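# Tuck the table knife into the folded napkin's pocket

## Task

Slide the table knife deep into the napkin's pocket, entering at the folded edge of the turned-down corner so it sits between the entire top layer and the layers below it. The napkin must stay folded the same way, roughly where and how it was lying. The knife must never be dropped; a drop means failure.

## Robot and tools

Robot: two arms, left_arm and right_arm, each ending in a five-finger hand (left_arm has a left hand, right_arm a right hand, mirror images). Base positions in the scene frame: left_arm (+0.050, +0.247, -0.001) m, right_arm (-0.017, -0.324, -0.002) m, both facing nearly straight along +x. Scene frame: origin at table-top height midway between the arms, +x out over the table, +z up, left_arm on the +y side. A post stands behind the arms. Loose objects may occasionally get a short push from outside.

Hand point: a point fixed to the palm, about 0.05 m in front of it and 0.15 m out from the wrist face. Its +z runs along the straight fingers, +y points out of the palm, and +x runs across the palm away from the thumb on the right hand (toward the thumb on the left hand). Straight fingertips reach 0.06 to 0.07 m past the point along +z and lie 0.06 m behind it along -y. A bracket on the little-finger side of the wrist can collide with things. Reported end_effector_position (m) and end_effector_quat_wxyz are in that arm's own base frame and may be off by a few cm.

Row layout (used by execute_actions and move): 28 numbers, each in [-1, 1], always for both arms. Order: left dx, dy, dz, rx, ry, rz, then left thumb_turn, thumb_bend, index, middle, ring, little, force_limit, speed; then the same 14 for the right arm. dx..rz are an offset, not a pose: counted from that arm's current Hand target along its own base axes, with rx, ry, rz forming one rotation vector about the Hand target's position. Scale: 1.0 = 0.6 m or 180 degrees. Six zeros mean no new pose request. Hand numbers are absolute targets: -1 open/straight, +1 closed; thumb_turn +1 puts the thumb opposite the fingers. force_limit maps -1..+1 to about 0..10 N at the fingertip (0..15 N for the two thumb motors); speed rises linearly to full at +0.48. Use speed -0.94 or lower for a gentle close. There is no 'no change' value for the hand: to keep a hand as it is, repeat its last sent eight numbers (or, before any were sent, its hand_measured six plus hand_force_limit and hand_speed).

execute_actions(actions, cameras): actions is a list of actions; each action is a table of up to 15 rows, one per 1/30 s step, and a short table repeats its final row to fill 15. Every row of an action is an offset from the Hand target as it stood when that action began, not from the previous row; a new action starts from the updated Hand target, so the same offset moves again. Images come back only for an empty list or when cameras names them.

move(target, speed, blend, blocking, cameras): target is one 28-number row or a list of up to 15 rows; every row's pose offsets are measured from the Hand targets at the move's start. speed is top path speed in m/s (0.002 to 4.3, default 0.25; turns up to twice that in rad/s), one value or one per target. blend rounds corners in metres (0 = stop at each). All paths finish together and are capped at 10 s. Paths do not avoid obstacles or the other arm; faster moves lag, stray and hit harder. blocking=false returns after about 0.5 s while the move continues. The result adds a 'move:' line: done, off_target, moving, held or fault, plus limits (paced = pose clipped, held = steps withheld).

wait(seconds): 0 to 3600, lets the scene run with no new commands. stop(): brakes a running move. zoom_image(camera, region): region [x0, y0, x1, y1] in pixels, at most 504x504, from a camera in the latest images. show_instructions(): shows the reference pages. finished_scene(scene): ends the scene for good; the goal must then hold without the robot.

Cameras: cam_head_left, cam_head_right, cam_high (fixed, scene frame) and cam_left_wrist, cam_right_wrist (carried, poses in their arm's base frame), all 672x504. Use ["all"] for all, [] for none.

Reading results: 'Hand target' is the last commanded pose after clipping; the next offsets count from it. The hand often rests 1 to 3 cm (sometimes 5 cm) short, usually low, from friction and weight; that is not a touch. A fresh execute_actions call, even with zero offsets, re-requests the target; otherwise send the remaining gap as an offset. Orientation commands are clipped to within 40 degrees of the current one per step. hand_measured, hand_stopped_by (moving, target, force, stalled, fault) and hand_load_n list six values in motor order. A grip lost shows as hand_load_n dropping near 0. To grip harder, raise force_limit and send a more-closed target than hand_measured; to release, send a more-open one. Grippable: about 0.035 to 0.065 m thick with thumb opposed, handles down to 0.025 m, light items pinched between thumb tip and index pad.

Avoid: dropping the knife or letting anything fall or be left off the table; slams, hard pushes and fast contact; releasing moving parts; pressing the two hands or arms together (including closing a hand on the other's fingers); overloading fingers; crushing or unfolding the napkin. To end a push, command back past the hand point. Long holds or stretched arms heat motors: at 85 °C a MOTOR HOT line appears, at 100 °C the arm goes limp for 30 to 60 s. Arm stops of any kind cost. Joint limits (rad): waist ±2.880, shoulder 0 to 3.142, elbow 0 to 3.019, wrist pitch -1.693 to 1.571, wrist yaw ±1.571, wrist roll ±2.094.

Each tool is called after ">>>" by a JSON object that holds its "method" and its "body", one argument or row to a line.

Reference images:

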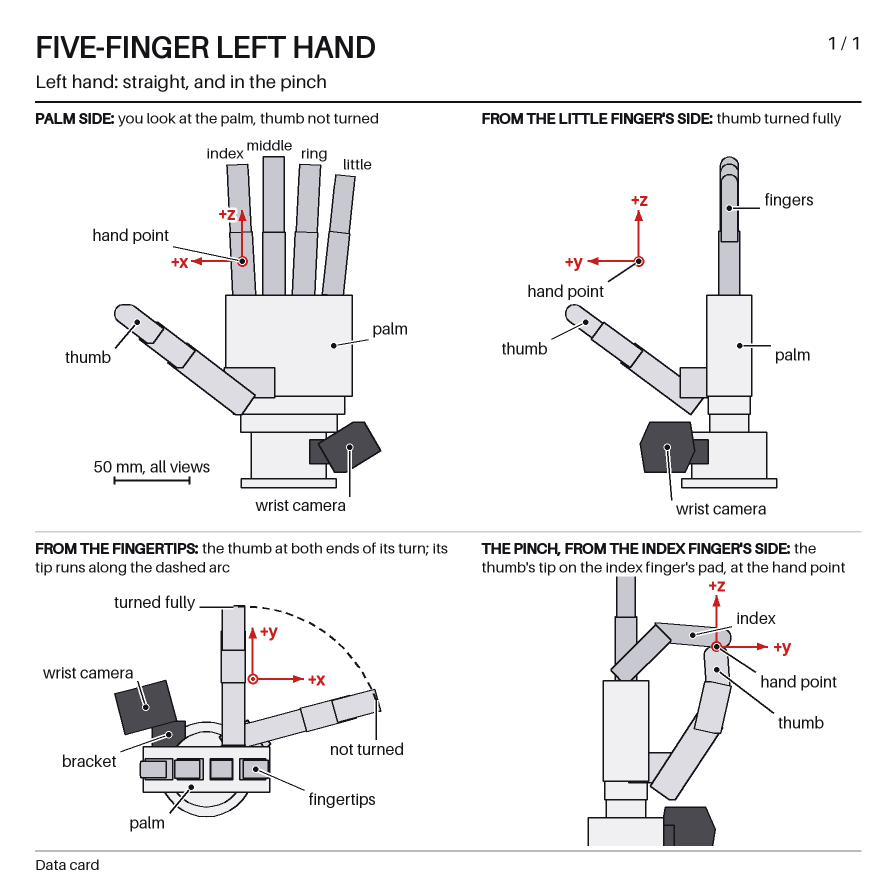

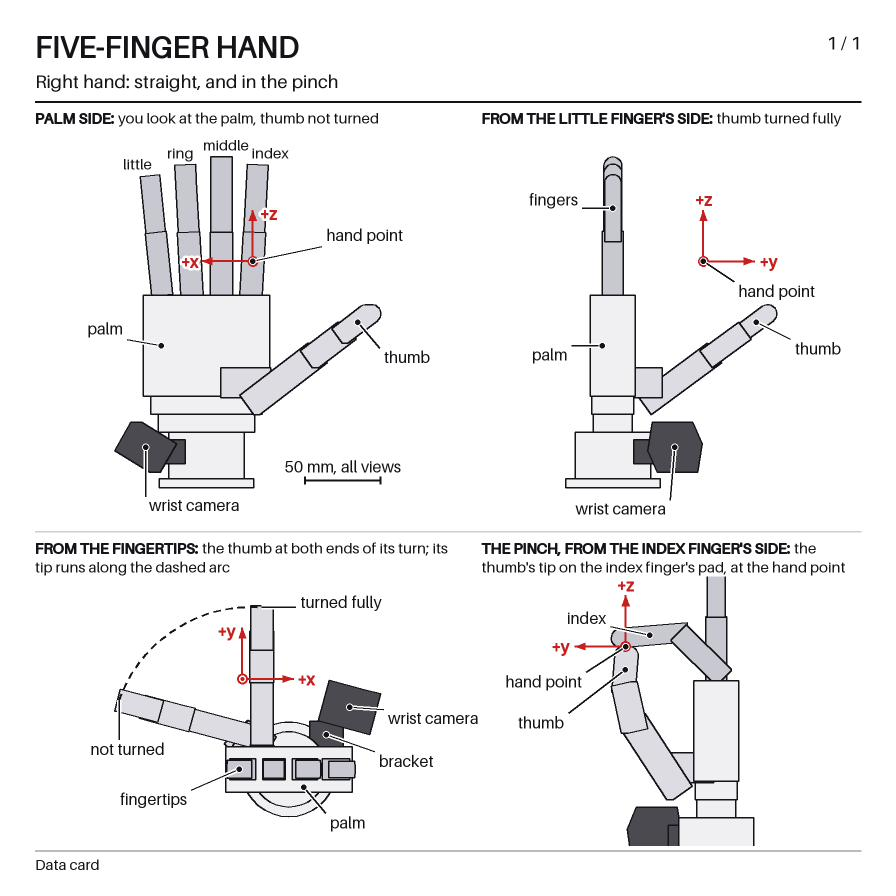

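## Session

>>> {"method": "execute_actions", "body": {
  "actions": []
}}

Scene clock: 0.00 s.
left_arm: end_effector_position=(+0.6277, -0.3981, +0.3031) hand_measured=(-1.000, -1.000, -1.000, -1.000, -1.000, -1.000) hand_load_n=(+0.0, +0.0, +0.0, +0.0, +0.0, +0.0) hand_stopped_by=(target, target, target, target, target, target) hand_force_limit=0.00 hand_speed=-0.80 end_effector_quat_wxyz=(+0.536, +0.460, +0.678, -0.205) | right_arm: end_effector_position=(+0.3713, +0.0488, +0.3715) hand_measured=(-1.000, -1.000, -1.000, -1.000, -1.000, -1.000) hand_load_n=(-0.5, +0.0, +0.0, +0.0, +0.0, +0.0) hand_stopped_by=(target, target, target, target, target, target) hand_force_limit=0.00 hand_speed=-0.80 end_effector_quat_wxyz=(+0.383, -0.149, +0.813, +0.413)
Joint positions: left_arm=[-0.551 1.638 1.395 -0.135 0.385 1.95] | right_arm=[-0.447 1.121 1.005 -1.162 -1.178 0.957]
Joint velocities: within noise
Joint torques (N m): no reading
Motor temperatures (°C): left_arm=[31 31 31 32 29 28] | right_arm=[31 32 30 31 35 32]
Heat: left arm: hottest wrist pitch 32 °C; right arm: hottest wrist yaw 35 °C.
Hand target: left_arm +0.6323, -0.4025, +0.3217; +0.550, +0.460, +0.666, -0.205 | right_arm +0.3736, +0.0475, +0.3848; +0.396, -0.158, +0.808, +0.406

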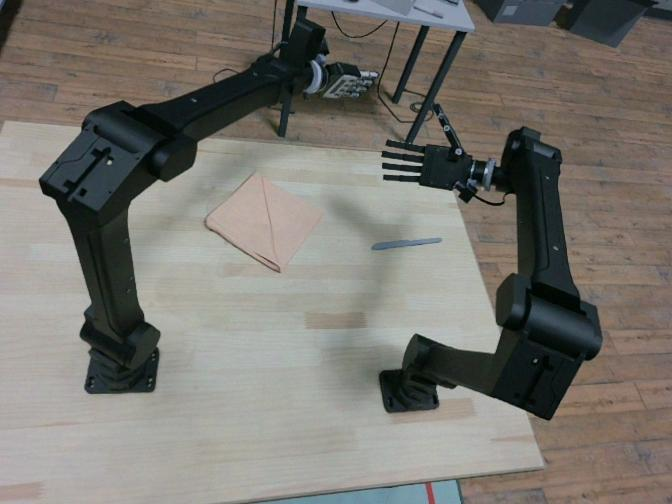

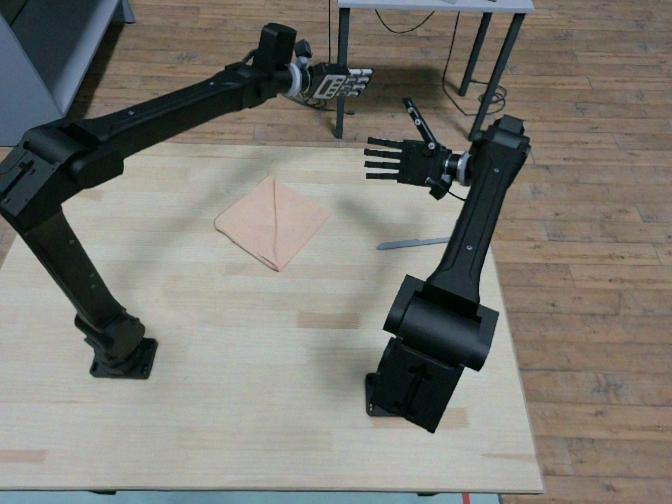

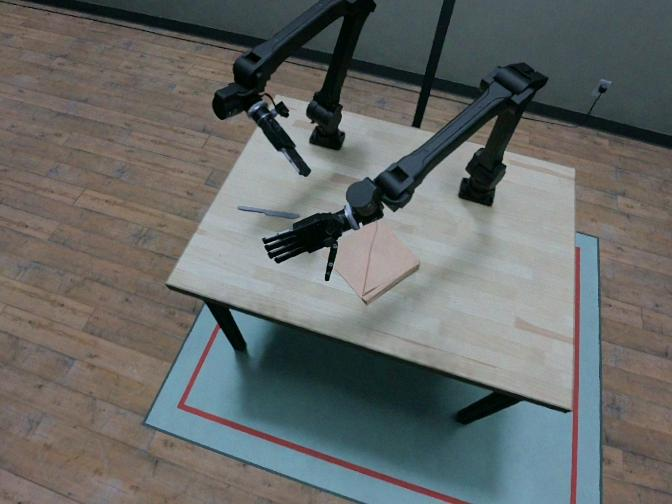

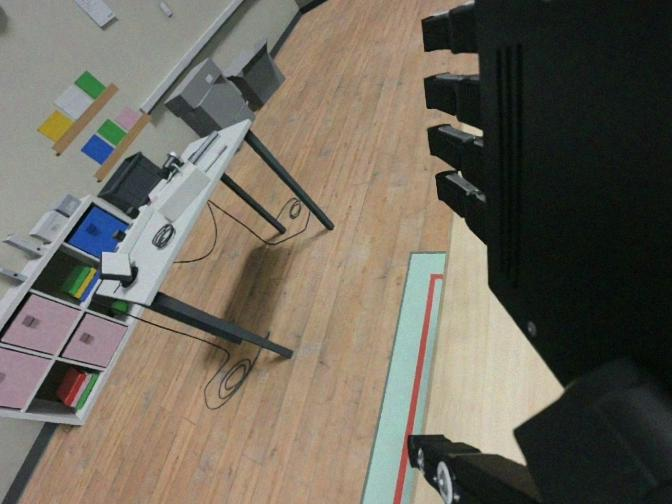

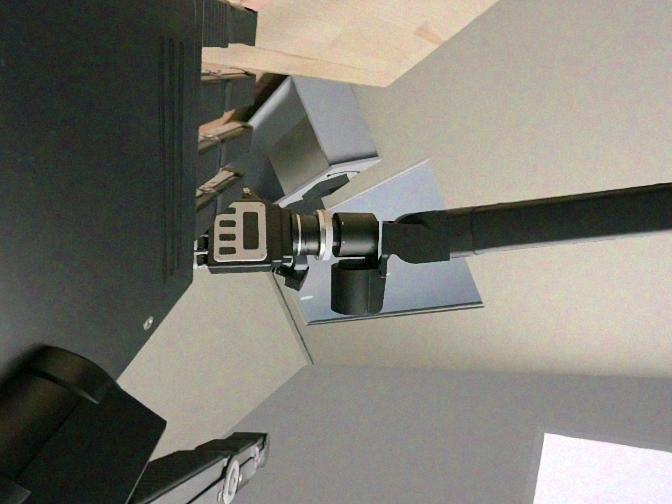

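>>> {"method": "zoom_image", "body": {
  "camera": "cam_head_left",
  "region": [180, 150, 480, 290]
}}

>>> {"method": "zoom_image", "body": {
  "camera": "cam_head_right",
  "region": [190, 150, 490, 290]
}}

>>> {"method": "zoom_image", "body": {
  "camera": "cam_high",
  "region": [220, 180, 440, 320]
}}

Scaled by 1.680 from the camera's image (finer frame: 960x720).

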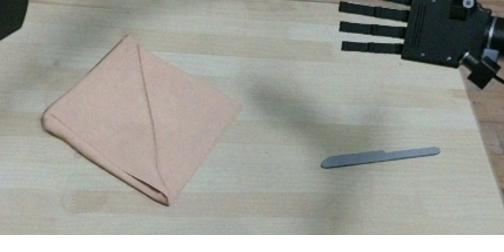

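Scaled by 1.680 from the camera's image (finer frame: 960x720).

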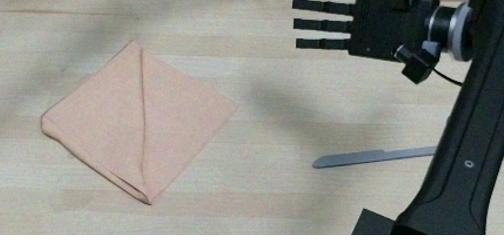

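Scaled by 2.291 from the camera's image (finer frame: 960x720).

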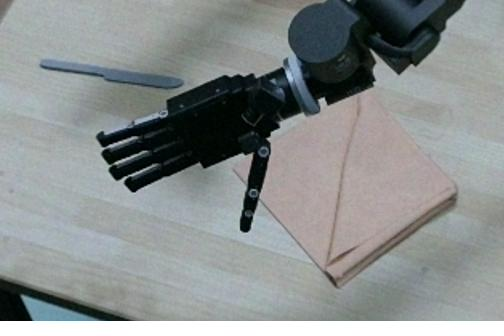

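>>> {"method": "zoom_image", "body": {
  "camera": "cam_head_left",
  "region": [362, 222, 452, 262]
}}

>>> {"method": "zoom_image", "body": {
  "camera": "cam_high",
  "region": [228, 195, 308, 230]
}}

>>> {"method": "zoom_image", "body": {
  "camera": "cam_head_left",
  "region": [195, 165, 335, 285]
}}

>>> {"method": "zoom_image", "body": {
  "camera": "cam_head_right",
  "region": [205, 165, 345, 285]
}}

>>> {"method": "zoom_image", "body": {
  "camera": "cam_high",
  "region": [320, 210, 430, 310]
}}

Scaled by 5.600 from the camera's image (finer frame: 960x720).

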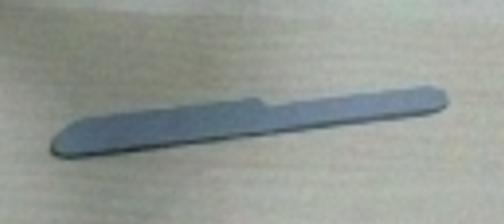

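Scaled by 6.300 from the camera's image (finer frame: 960x720).

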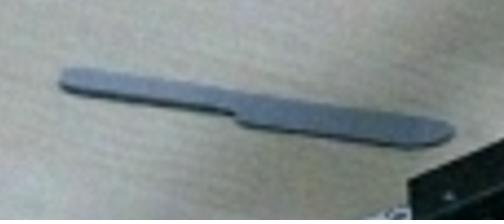

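Scaled by 3.600 from the camera's image (finer frame: 960x720).

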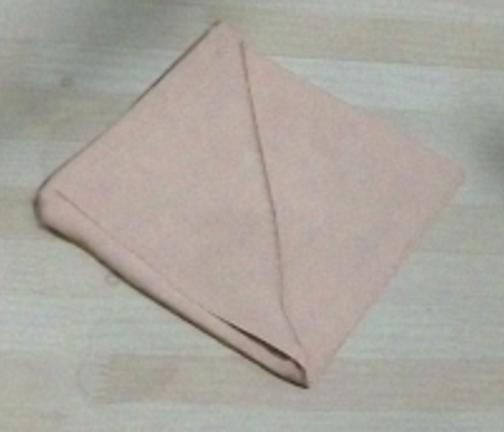

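Scaled by 3.600 from the camera's image (finer frame: 960x720).

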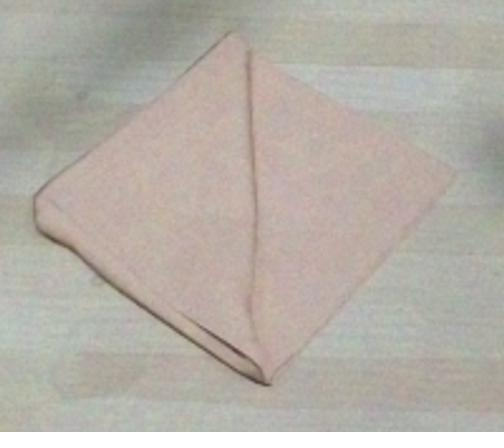

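Scaled by 4.582 from the camera's image (finer frame: 960x720).

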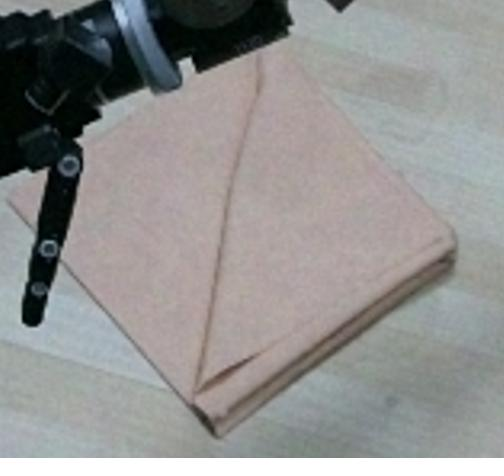

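>>> {"method": "move", "body": {
  "target": [-0.217, 0.833, 0.033, 0, 0, 0.244, -1, -1, -1, -1, -1, -1, 0, -0.8, -0.006, -0.246, -0.358, -0.525, -0.338, 0.069, -1, -1, -1, -1, -1, -1, 0, -0.8],
  "speed": 0.3,
  "cameras": ["all"]
}}

Scene clock: 20.70 s.
left_arm: end_effector_position=(+0.5065, +0.0967, +0.3384) hand_measured=(-1.000, -1.000, -1.000, -1.000, -1.000, -1.000) hand_load_n=(+0.0, +0.0, +0.0, +0.0, +0.0, +0.0) hand_stopped_by=(target, target, target, target, target, target) hand_force_limit=0.00 hand_speed=-0.80 end_effector_quat_wxyz=(+0.586, +0.170, +0.792, +0.010) | right_arm: end_effector_position=(+0.3657, -0.0953, +0.1582) hand_measured=(-1.000, -1.000, -1.000, -1.000, -1.000, -1.000) hand_load_n=(+0.0, +0.0, +0.0, +0.0, +0.0, -0.5) hand_stopped_by=(target, target, target, target, target, target) hand_force_limit=0.00 hand_speed=-0.80 end_effector_quat_wxyz=(-0.431, +0.621, -0.551, +0.355)
Joint positions: left_arm=[0.209 1.005 0.882 -0.221 0.381 1.932] | right_arm=[-0.615 0.926 0.519 -0.109 -0.701 -0.314]
Joint torques (N m): left_arm=[-0.91 -7.53 9.55 1.55 0.19 0.15] | right_arm=[-1.49 -3.9 9.5 2.76 -0.49 -0.02]
Heat: left arm: hottest shoulder 34 °C; right arm: hottest wrist yaw 35 °C.
Hand target: left_arm +0.5021, +0.0973, +0.3415; +0.587, +0.178, +0.790, +0.015 | right_arm +0.3700, -0.1001, +0.1700; -0.434, +0.620, -0.536, +0.375
Off the commanded pose: left_arm 0.005 m, 1 deg | right_arm 0.013 m, 3 deg.
move: off_target (right_arm)
cam_left_wrist: T_world_to_cam=[[-0.31894, -0.83408, -0.45009, 0.39713], [-0.60979, 0.54413, -0.57626, 0.4548], [0.72556, 0.09067, -0.68216, -0.02838]] pos_world=[0.42458, 0.08634, 0.42147]
cam_right_wrist: T_world_to_cam=[[-0.30962, -0.27336, -0.91072, 0.23268], [-0.65206, 0.75815, -0.00589, 0.31308], [0.69207, 0.59201, -0.41299, -0.0139]] pos_world=[0.28581, -0.16552, 0.208]

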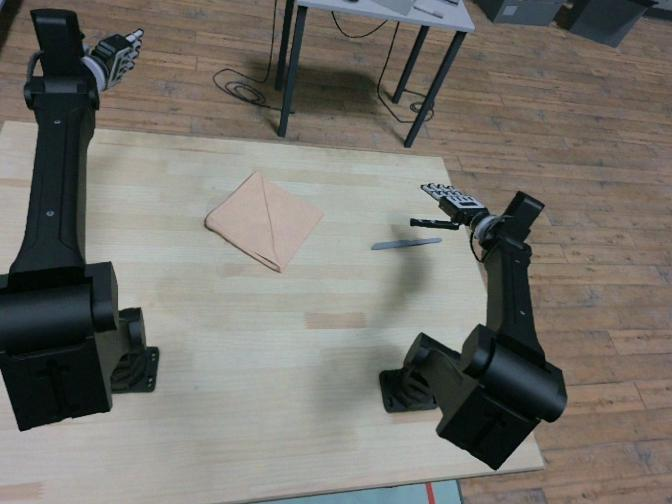

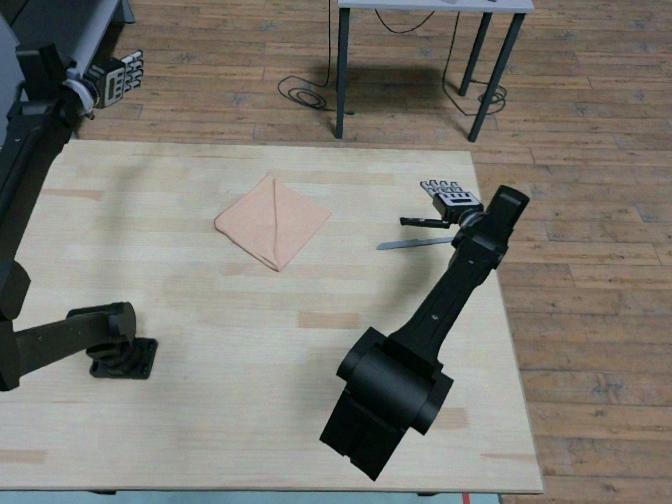

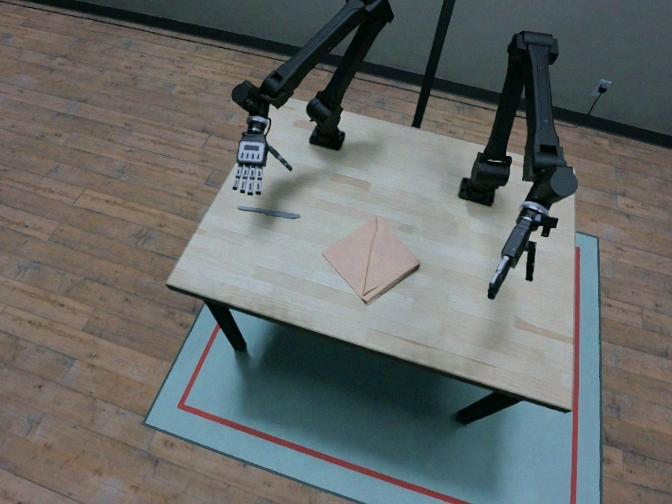

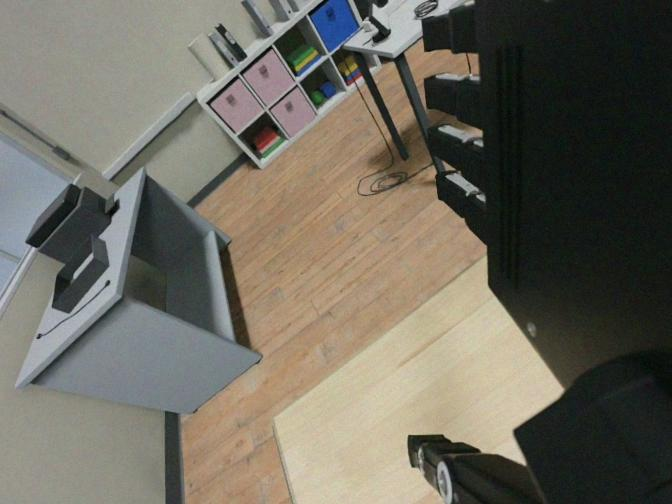

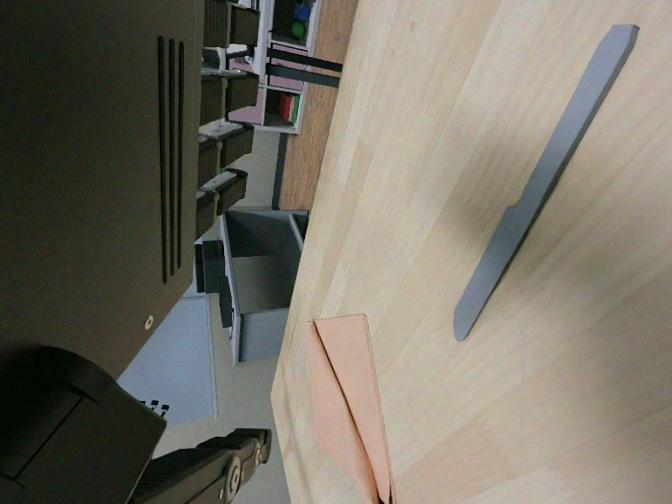

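>>> {"method": "zoom_image", "body": {
  "camera": "cam_right_wrist",
  "region": [430, 10, 660, 360]
}}

>>> {"method": "zoom_image", "body": {
  "camera": "cam_right_wrist",
  "region": [280, 290, 420, 504]
}}

Scaled by 1.440 from the camera's image (finer frame: 960x720).

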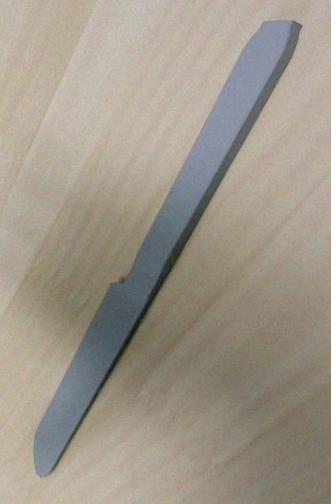

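Scaled by 2.355 from the camera's image (finer frame: 960x720).

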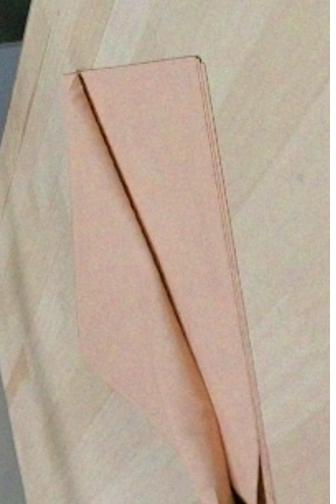

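>>> {"method": "move", "body": {
  "target": [0,0,0,0,0,0, -1, -1, -1, -1, -1, -1, 0, -0.8, 0.063, -0.042, -0.13, -0.011, -0.012, 0.012, 1, -0.2, -0.2, -0.2, -1, -1, 0, 0],
  "speed": 0.2,
  "cameras": ["cam_head_left", "cam_head_right", "cam_high", "cam_right_wrist"]
}}

Scene clock: 24.63 s.
left_arm: end_effector_position=(+0.5065, +0.0967, +0.3384) hand_measured=(-1.000, -1.000, -1.000, -1.000, -1.000, -1.000) hand_load_n=(+0.0, +0.0, +0.0, +0.0, +0.0, +0.0) hand_stopped_by=(target, target, target, target, target, target) hand_force_limit=0.00 hand_speed=-0.80 end_effector_quat_wxyz=(+0.586, +0.170, +0.792, +0.010) | right_arm: end_effector_position=(+0.4028, -0.1176, +0.0822) hand_measured=(+1.000, -0.200, -0.200, -0.200, -1.000, -1.000) hand_load_n=(+0.0, +0.0, +0.0, +0.0, +0.0, +0.0) hand_stopped_by=(target, target, target, target, target, target) hand_force_limit=0.00 hand_speed=0.00 end_effector_quat_wxyz=(-0.439, +0.632, -0.522, +0.369)
Joint positions: left_arm=[0.209 1.005 0.882 -0.221 0.381 1.932] | right_arm=[-0.615 1.262 0.47 0.311 -0.735 -0.345]
Joint torques (N m): left_arm=[-0.73 -7.65 9.57 1.47 0.19 0.13] | right_arm=[-1.44 -5.71 7.71 2.8 -0.53 0.03]
Heat: left arm: hottest shoulder 34 °C; right arm: hottest wrist yaw 35 °C.
Hand target: left_arm +0.5021, +0.0973, +0.3415; +0.587, +0.178, +0.790, +0.015 | right_arm +0.4078, -0.1253, +0.0920; -0.440, +0.630, -0.509, +0.387
Off the commanded pose: left_arm 0.005 m, 1 deg | right_arm 0.013 m, 3 deg.
move: off_target (right_arm)
cam_right_wrist: T_world_to_cam=[[-0.25842, -0.31718, -0.91248, 0.14323], [-0.68094, 0.72981, -0.06084, 0.36655], [0.68523, 0.60562, -0.40458, -0.0541]] pos_world=[0.32369, -0.18932, 0.1311]

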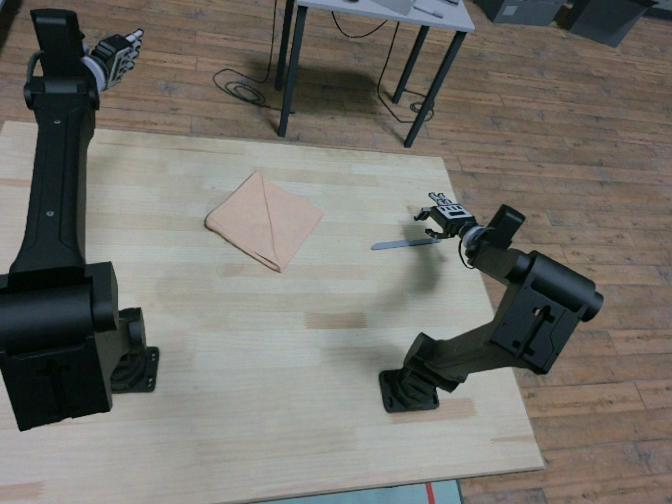

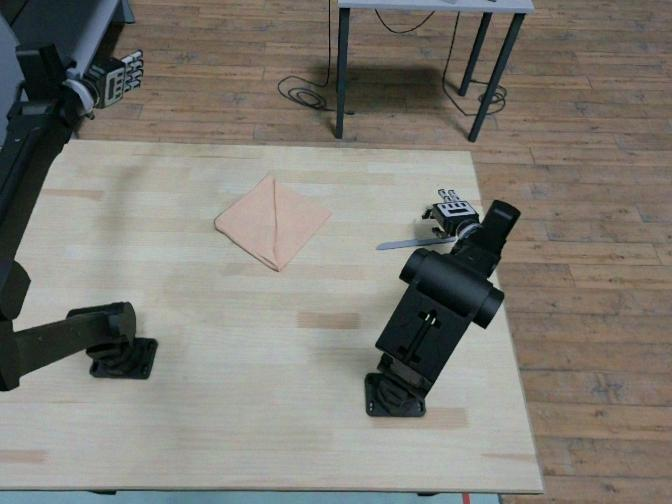

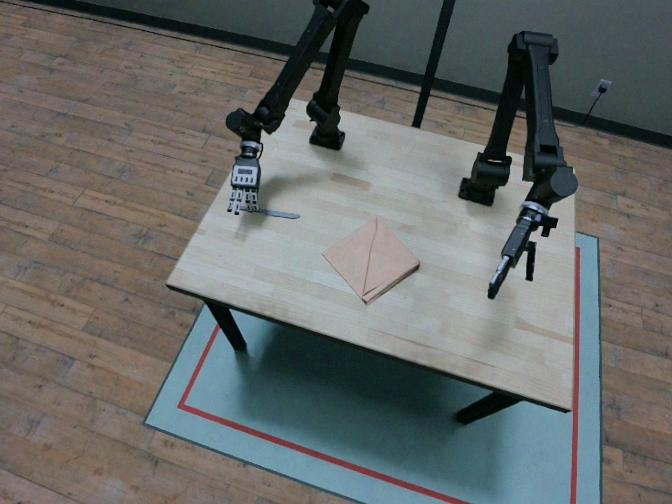

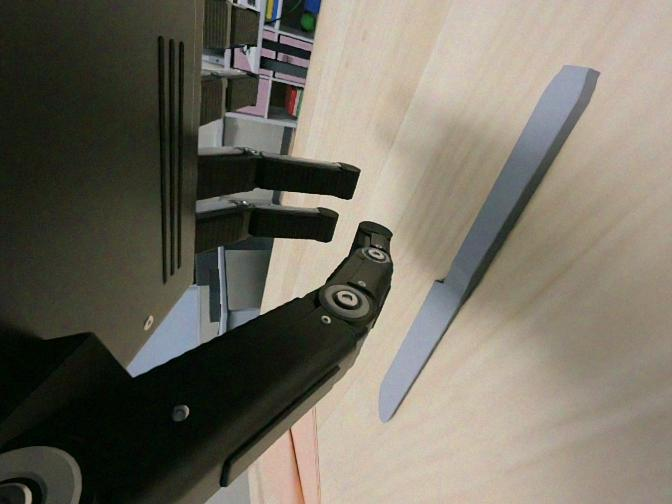

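>>> {"method": "move", "body": {
  "target": [0,0,0,0,0,0, -1, -1, -1, -1, -1, -1, 0, -0.8, -0.006, -0.004, -0.087, 0, 0, 0, 1, -0.2, -0.2, -0.2, -1, -1, 0, 0],
  "speed": 0.1,
  "cameras": ["cam_head_left", "cam_high", "cam_right_wrist"]
}}

Scene clock: 27.77 s.
left_arm: end_effector_position=(+0.5065, +0.0967, +0.3384) hand_measured=(-1.000, -1.000, -1.000, -1.000, -1.000, -1.000) hand_load_n=(+0.0, +0.0, +0.0, +0.0, +0.0, +0.0) hand_stopped_by=(target, target, target, target, target, target) hand_force_limit=0.00 hand_speed=-0.80 end_effector_quat_wxyz=(+0.586, +0.170, +0.792, +0.010) | right_arm: end_effector_position=(+0.4008, -0.1191, +0.0332) hand_measured=(+1.000, -0.200, -0.200, -0.200, -1.000, -1.000) hand_load_n=(+0.0, +0.0, +0.0, +0.0, +0.0, +0.0) hand_stopped_by=(target, target, target, target, target, target) hand_force_limit=0.00 hand_speed=0.00 end_effector_quat_wxyz=(-0.440, +0.631, -0.520, +0.370)
Joint positions: left_arm=[0.209 1.005 0.882 -0.221 0.381 1.932] | right_arm=[-0.624 1.434 0.418 0.536 -0.746 -0.35]
Joint torques (N m): left_arm=[-0.67 -7.65 9.57 1.47 0.21 0.15] | right_arm=[-1.55 -6.01 5.83 2.71 -0.53 0.01]
Heat: left arm: hottest elbow 35 °C; right arm: hottest wrist yaw 35 °C.
Hand target: left_arm +0.5021, +0.0973, +0.3415; +0.587, +0.178, +0.790, +0.015 | right_arm +0.4042, -0.1277, +0.0398; -0.440, +0.630, -0.509, +0.387
Off the commanded pose: left_arm 0.005 m, 1 deg | right_arm 0.011 m, 2 deg.
move: off_target (right_arm)
cam_right_wrist: T_world_to_cam=[[-0.25334, -0.31868, -0.91338, 0.09525], [-0.68198, 0.72848, -0.06501, 0.3637], [0.6861, 0.60644, -0.40188, -0.07202]] pos_world=[0.32157, -0.19092, 0.0817]

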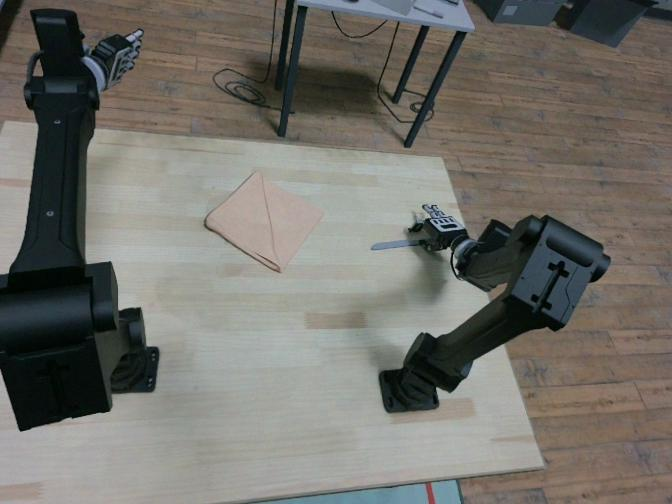

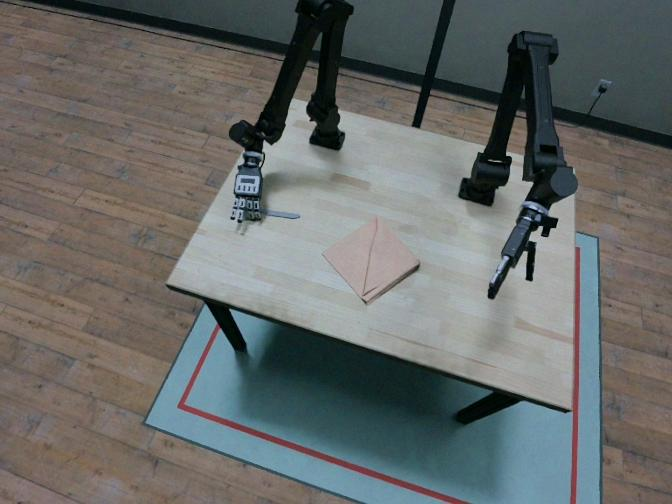

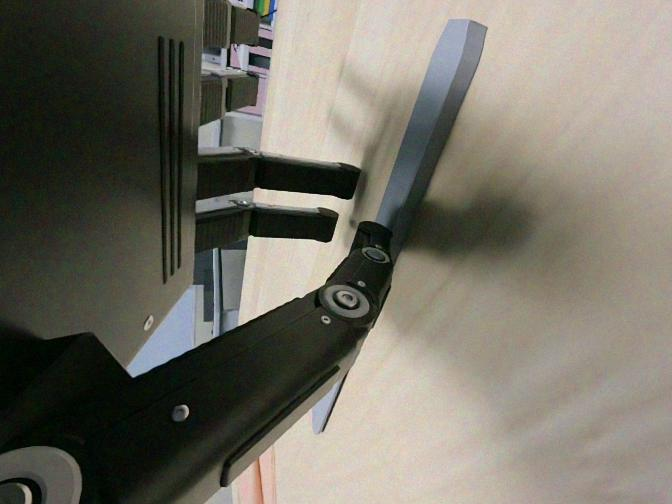

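>>> {"method": "move", "body": {
  "target": [0,0,0,0,0,0, -1, -1, -1, -1, -1, -1, 0, -0.8, -0.0063, -0.0015, -0.018, 0, 0, 0, 1, -0.2, -0.2, -0.2, -1, -1, 0, 0],
  "speed": 0.05,
  "cameras": ["cam_high", "cam_right_wrist"]
}}

>>> {"method": "zoom_image", "body": {
  "camera": "cam_high",
  "region": [210, 160, 320, 250]
}}

Scene clock: 29.30 s.
left_arm: end_effector_position=(+0.5065, +0.0967, +0.3384) hand_measured=(-1.000, -1.000, -1.000, -1.000, -1.000, -1.000) hand_load_n=(+0.0, +0.0, +0.0, +0.0, +0.0, +0.0) hand_stopped_by=(target, target, target, target, target, target) hand_force_limit=0.00 hand_speed=-0.80 end_effector_quat_wxyz=(+0.586, +0.170, +0.792, +0.010) | right_arm: end_effector_position=(+0.4011, -0.1206, +0.0307) hand_measured=(+1.000, -0.200, -0.200, -0.200, -1.000, -1.000) hand_load_n=(+0.0, -1.0, +0.0, +0.0, +0.0, +0.0) hand_stopped_by=(target, target, target, target, target, target) hand_force_limit=0.00 hand_speed=0.00 end_effector_quat_wxyz=(-0.444, +0.631, -0.512, +0.377)
Joint positions: left_arm=[0.209 1.005 0.882 -0.221 0.381 1.932] | right_arm=[-0.631 1.457 0.41 0.587 -0.761 -0.351]
Joint torques (N m): left_arm=[-0.85 -7.59 9.57 1.5 0.2 0.15] | right_arm=[-1.44 -5.42 5.05 2.62 -0.31 -0.04]
Heat: left arm: hottest elbow 35 °C; right arm: hottest wrist yaw 35 °C.
Hand target: left_arm +0.5021, +0.0973, +0.3415; +0.587, +0.178, +0.790, +0.015 | right_arm +0.4004, -0.1286, +0.0290; -0.440, +0.630, -0.509, +0.387
Off the commanded pose: left_arm 0.005 m, 1 deg | right_arm 0.008 m, 1 deg.
move: done
cam_right_wrist: T_world_to_cam=[[-0.23249, -0.32713, -0.91593, 0.08341], [-0.68517, 0.72347, -0.08447, 0.36606], [0.69029, 0.60793, -0.39234, -0.07407]] pos_world=[0.32133, -0.19251, 0.07826]

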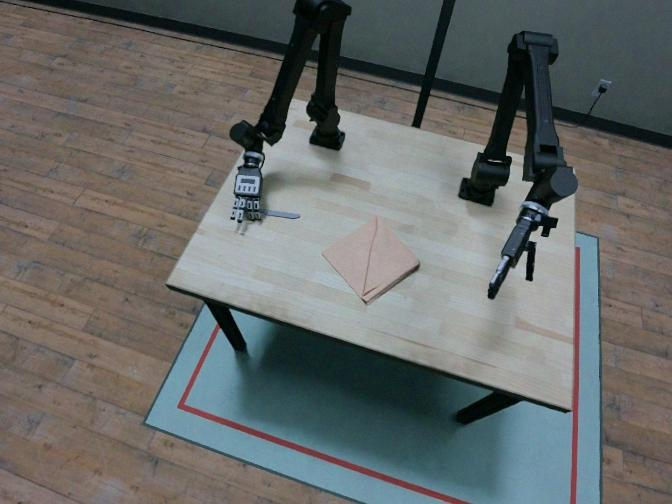

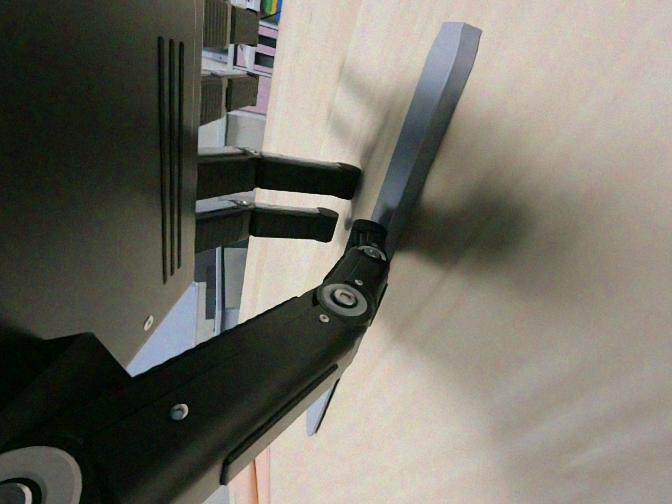

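Scaled by 4.582 from the camera's image (finer frame: 960x720).

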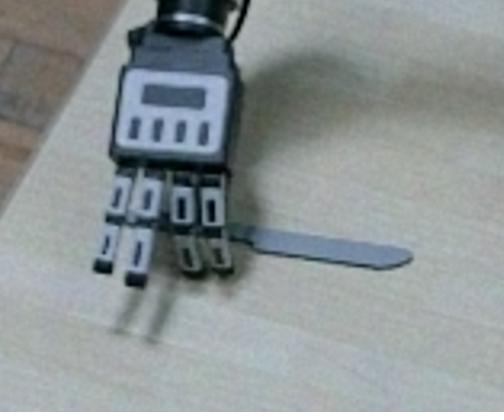

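>>> {"method": "zoom_image", "body": {
  "camera": "cam_right_wrist",
  "region": [300, 130, 500, 290]
}}

Scaled by 2.520 from the camera's image (finer frame: 960x720).

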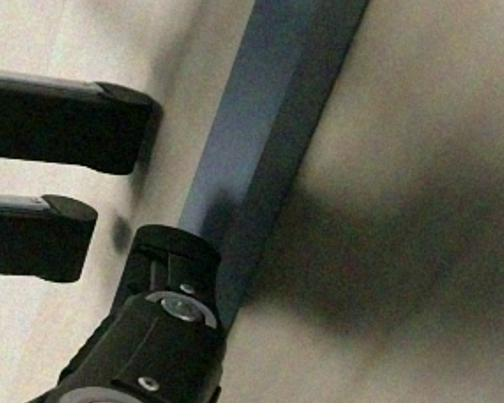

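>>> {"method": "move", "body": {
  "target": [
    [0,0,0,0,0,0, -1, -1, -1, -1, -1, -1, 0, -0.8, 0, 0, 0.02, 0, 0, 0, 1, -0.2, -0.2, -0.2, -1, -1, 0, 0],
    [0,0,0,0,0,0, -1, -1, -1, -1, -1, -1, 0, -0.8, -0.0133, 0, 0.029, 0, 0, 0, 1, -0.2, -0.2, -0.2, -1, -1, 0, 0]
  ],
  "speed": 0.08,
  "cameras": ["cam_right_wrist"]
}}

Scene clock: 33.40 s.
left_arm: end_effector_position=(+0.5065, +0.0967, +0.3384) hand_measured=(-1.000, -1.000, -1.000, -1.000, -1.000, -1.000) hand_load_n=(+0.0, +0.0, +0.0, +0.0, +0.0, +0.0) hand_stopped_by=(target, target, target, target, target, target) hand_force_limit=0.00 hand_speed=-0.80 end_effector_quat_wxyz=(+0.586, +0.170, +0.792, +0.010) | right_arm: end_effector_position=(+0.3920, -0.1263, +0.0409) hand_measured=(+1.000, -0.200, -0.200, -0.200, -1.000, -1.000) hand_load_n=(+0.0, +0.0, -0.5, +0.0, +0.0, +0.0) hand_stopped_by=(target, target, target, target, target, target) hand_force_limit=0.00 hand_speed=0.00 end_effector_quat_wxyz=(-0.440, +0.627, -0.517, +0.381)
Joint positions: left_arm=[0.209 1.005 0.882 -0.221 0.381 1.932] | right_arm=[-0.659 1.399 0.402 0.53 -0.77 -0.361]
Joint torques (N m): left_arm=[-0.73 -7.88 9.54 1.47 0.2 0.15] | right_arm=[-1.32 -6.89 5.85 1.16 -0.53 -0.03]
Heat: left arm: hottest elbow 35 °C; right arm: hottest wrist yaw 35 °C.
Hand target: left_arm +0.5021, +0.0973, +0.3415; +0.587, +0.178, +0.790, +0.015 | right_arm +0.3925, -0.1286, +0.0464; -0.440, +0.630, -0.509, +0.387
Off the commanded pose: left_arm 0.005 m, 1 deg | right_arm 0.006 m, 1 deg.
move: done
cam_right_wrist: T_world_to_cam=[[-0.23868, -0.32468, -0.91521, 0.09151], [-0.67323, 0.73453, -0.08501, 0.36156], [0.69985, 0.59586, -0.39391, -0.06558]] pos_world=[0.31115, -0.19679, 0.08866]

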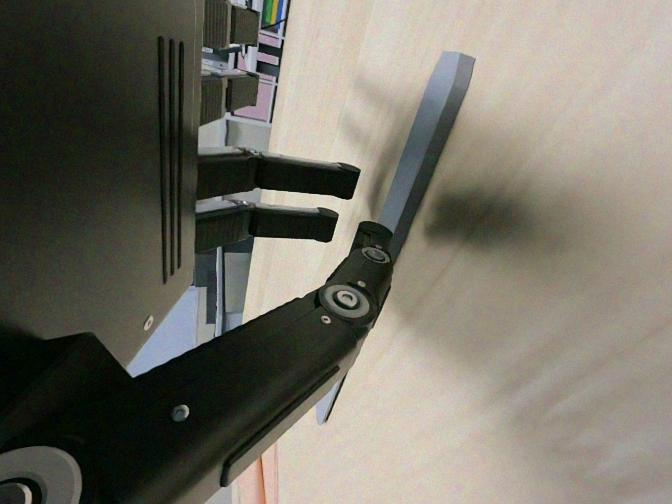

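>>> {"method": "zoom_image", "body": {
  "camera": "cam_right_wrist",
  "region": [300, 130, 500, 290]
}}

Scaled by 2.520 from the camera's image (finer frame: 960x720).

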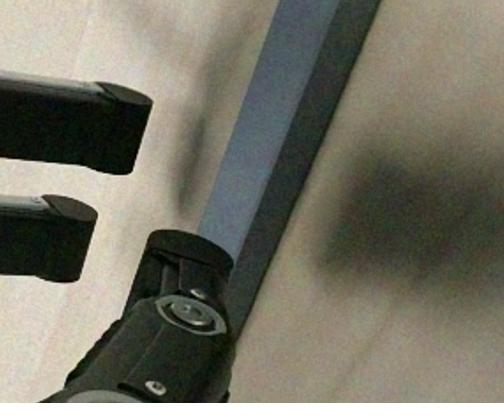

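>>> {"method": "move", "body": {
  "target": [0,0,0,0,0,0, -1, -1, -1, -1, -1, -1, 0, -0.8, 0, 0.0043, -0.0247, 0, 0, 0, 1, -0.2, -0.2, -0.2, -1, -1, 0, 0],
  "speed": 0.05,
  "cameras": ["cam_right_wrist"]
}}

>>> {"method": "zoom_image", "body": {
  "camera": "cam_right_wrist",
  "region": [300, 130, 500, 290]
}}

Scene clock: 36.27 s.
left_arm: end_effector_position=(+0.5065, +0.0967, +0.3384) hand_measured=(-1.000, -1.000, -1.000, -1.000, -1.000, -1.000) hand_load_n=(+0.0, +0.0, +0.0, +0.0, +0.0, +0.0) hand_stopped_by=(target, target, target, target, target, target) hand_force_limit=0.00 hand_speed=-0.80 end_effector_quat_wxyz=(+0.586, +0.170, +0.792, +0.010) | right_arm: end_effector_position=(+0.3893, -0.1235, +0.0299) hand_measured=(+1.000, -0.200, -0.200, -0.200, -1.000, -1.000) hand_load_n=(+0.0, +0.0, +0.0, +0.0, +0.0, +0.0) hand_stopped_by=(target, target, target, target, target, target) hand_force_limit=0.00 hand_speed=0.00 end_effector_quat_wxyz=(-0.440, +0.628, -0.519, +0.378)
Joint positions: left_arm=[0.209 1.005 0.882 -0.221 0.381 1.932] | right_arm=[-0.658 1.432 0.389 0.57 -0.77 -0.362]
Joint torques (N m): left_arm=[-0.91 -7.47 9.48 1.54 0.19 0.16] | right_arm=[-0.79 -5.48 5.26 2.67 -0.3 0.02]
Motor temperatures (°C): left_arm=[30 33 36 32 29 28] | right_arm=[31 32 32 31 35 32]
Heat: left arm: hottest elbow 36 °C; right arm: hottest wrist yaw 35 °C.
Hand target: left_arm +0.5021, +0.0973, +0.3415; +0.587, +0.178, +0.790, +0.015 | right_arm +0.3925, -0.1260, +0.0316; -0.440, +0.630, -0.509, +0.387
Off the commanded pose: left_arm 0.005 m, 1 deg | right_arm 0.004 m, 2 deg.
move: done
cam_right_wrist: T_world_to_cam=[[-0.24333, -0.32221, -0.91486, 0.08376], [-0.67522, 0.7334, -0.07871, 0.35725], [0.69632, 0.59858, -0.39603, -0.06787]] pos_world=[0.30886, -0.1944, 0.07787]

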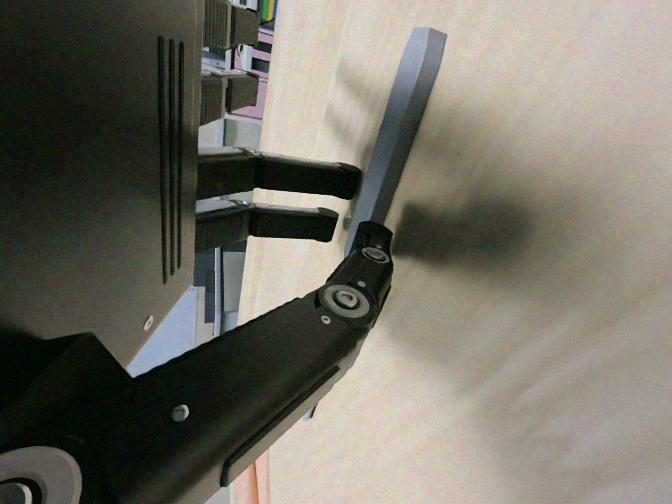

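Scaled by 2.520 from the camera's image (finer frame: 960x720).

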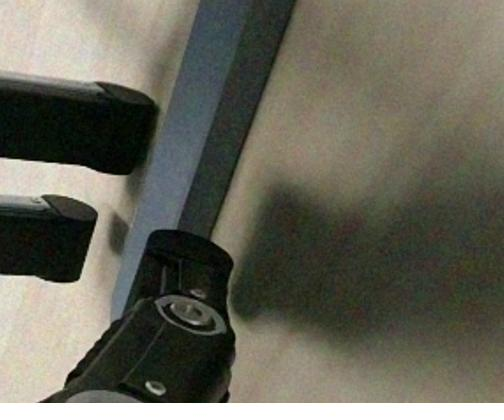

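>>> {"method": "move", "body": {
  "target": [0,0,0,0,0,0, -1, -1, -1, -1, -1, -1, 0, -0.8, 0.003, 0, -0.012, 0, 0, 0, 1, -0.2, -0.2, -0.2, -1, -1, 0, 0],
  "speed": 0.05,
  "cameras": ["cam_right_wrist"]
}}

>>> {"method": "zoom_image", "body": {
  "camera": "cam_right_wrist",
  "region": [300, 130, 500, 290]
}}

Scene clock: 37.60 s.
left_arm: end_effector_position=(+0.5065, +0.0967, +0.3384) hand_measured=(-1.000, -1.000, -1.000, -1.000, -1.000, -1.000) hand_load_n=(+0.0, +0.0, +0.0, +0.0, +0.0, +0.0) hand_stopped_by=(target, target, target, target, target, target) hand_force_limit=0.00 hand_speed=-0.80 end_effector_quat_wxyz=(+0.586, +0.170, +0.792, +0.010) | right_arm: end_effector_position=(+0.3923, -0.1248, +0.0286) hand_measured=(+1.000, -0.200, -0.200, -0.200, -1.000, -1.000) hand_load_n=(+0.0, +0.0, +0.0, -0.5, +0.0, +0.0) hand_stopped_by=(target, target, target, target, target, target) hand_force_limit=0.00 hand_speed=0.00 end_effector_quat_wxyz=(-0.444, +0.629, -0.510, +0.384)
Joint positions: left_arm=[0.209 1.005 0.882 -0.221 0.381 1.932] | right_arm=[-0.659 1.457 0.389 0.615 -0.781 -0.362]
Joint torques (N m): left_arm=[-0.79 -7.71 9.48 1.47 0.2 0.16] | right_arm=[-0.32 -4.78 4.98 2.29 -0.18 0.03]
Heat: left arm: hottest elbow 36 °C; right arm: hottest wrist yaw 35 °C.
Hand target: left_arm +0.5021, +0.0973, +0.3415; +0.587, +0.178, +0.790, +0.015 | right_arm +0.3943, -0.1260, +0.0244; -0.440, +0.630, -0.509, +0.387
Off the commanded pose: left_arm 0.005 m, 1 deg | right_arm 0.005 m, 1 deg.
move: done
cam_right_wrist: T_world_to_cam=[[-0.22363, -0.33179, -0.91647, 0.074], [-0.67949, 0.72718, -0.09746, 0.36156], [0.69877, 0.60093, -0.38806, -0.07068]] pos_world=[0.31162, -0.19589, 0.07563]

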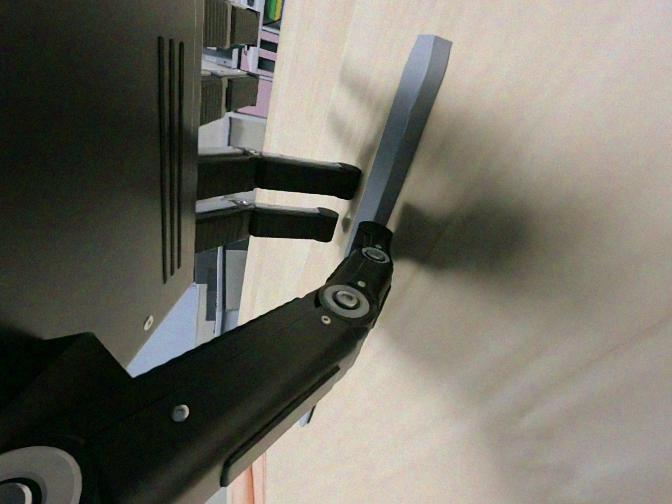

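Scaled by 2.520 from the camera's image (finer frame: 960x720).

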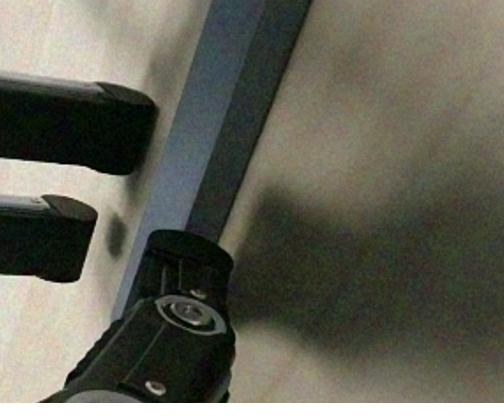

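>>> {"method": "move", "body": {
  "target": [0,0,0,0,0,0, -1, -1, -1, -1, -1, -1, 0, -0.8, 0.004, 0.004, -0.0117, 0, 0, 0, 1, -0.2, -0.2, -0.2, -1, -1, 0, 0],
  "speed": 0.04,
  "cameras": ["cam_right_wrist"]
}}

>>> {"method": "zoom_image", "body": {
  "camera": "cam_right_wrist",
  "region": [300, 130, 500, 290]
}}

Scene clock: 41.37 s.
left_arm: end_effector_position=(+0.5065, +0.0967, +0.3384) hand_measured=(-1.000, -1.000, -1.000, -1.000, -1.000, -1.000) hand_load_n=(+0.0, +0.0, +0.0, +0.0, +0.0, +0.0) hand_stopped_by=(target, target, target, target, target, target) hand_force_limit=0.00 hand_speed=-0.80 end_effector_quat_wxyz=(+0.586, +0.170, +0.792, +0.010) | right_arm: end_effector_position=(+0.3962, -0.1261, +0.0278) hand_measured=(+1.000, -0.200, -0.200, -0.200, -1.000, -1.000) hand_load_n=(+0.0, +0.0, +0.0, -1.0, +0.0, +0.0) hand_stopped_by=(target, target, target, target, target, target) hand_force_limit=0.00 hand_speed=0.00 end_effector_quat_wxyz=(-0.445, +0.628, -0.504, +0.392)
Joint positions: left_arm=[0.209 1.005 0.882 -0.221 0.381 1.932] | right_arm=[-0.656 1.478 0.389 0.659 -0.781 -0.359]
Joint torques (N m): left_arm=[-0.85 -7.59 9.58 1.51 0.21 0.14] | right_arm=[0.15 -4.72 4.51 2.02 0.19 0.07]
Heat: left arm: hottest elbow 36 °C; right arm: hottest wrist yaw 35 °C.
Hand target: left_arm +0.5021, +0.0973, +0.3415; +0.587, +0.178, +0.790, +0.015 | right_arm +0.3967, -0.1236, +0.0174; -0.440, +0.630, -0.509, +0.387
Off the commanded pose: left_arm 0.005 m, 1 deg | right_arm 0.011 m, 1 deg.
move: off_target (right_arm)
cam_right_wrist: T_world_to_cam=[[-0.20661, -0.34248, -0.91653, 0.06561], [-0.67917, 0.72449, -0.11762, 0.36516], [0.7043, 0.59818, -0.38229, -0.07557]] pos_world=[0.31478, -0.19688, 0.07419]

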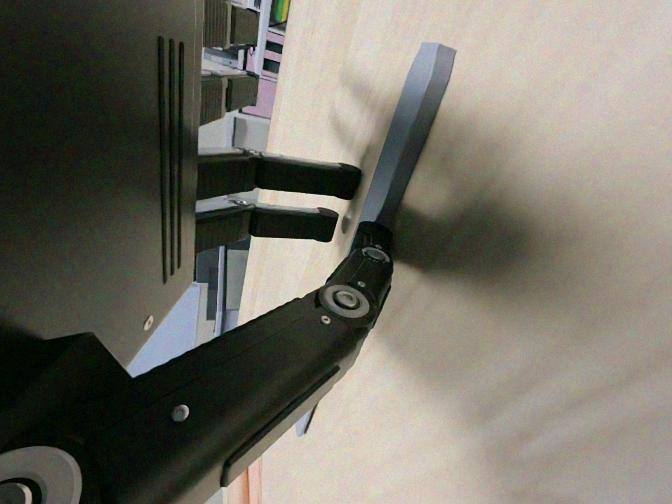

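Scaled by 2.520 from the camera's image (finer frame: 960x720).

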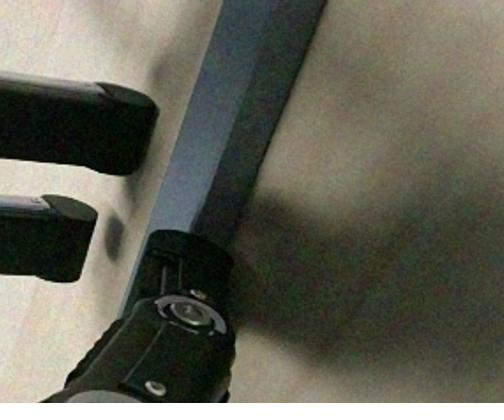

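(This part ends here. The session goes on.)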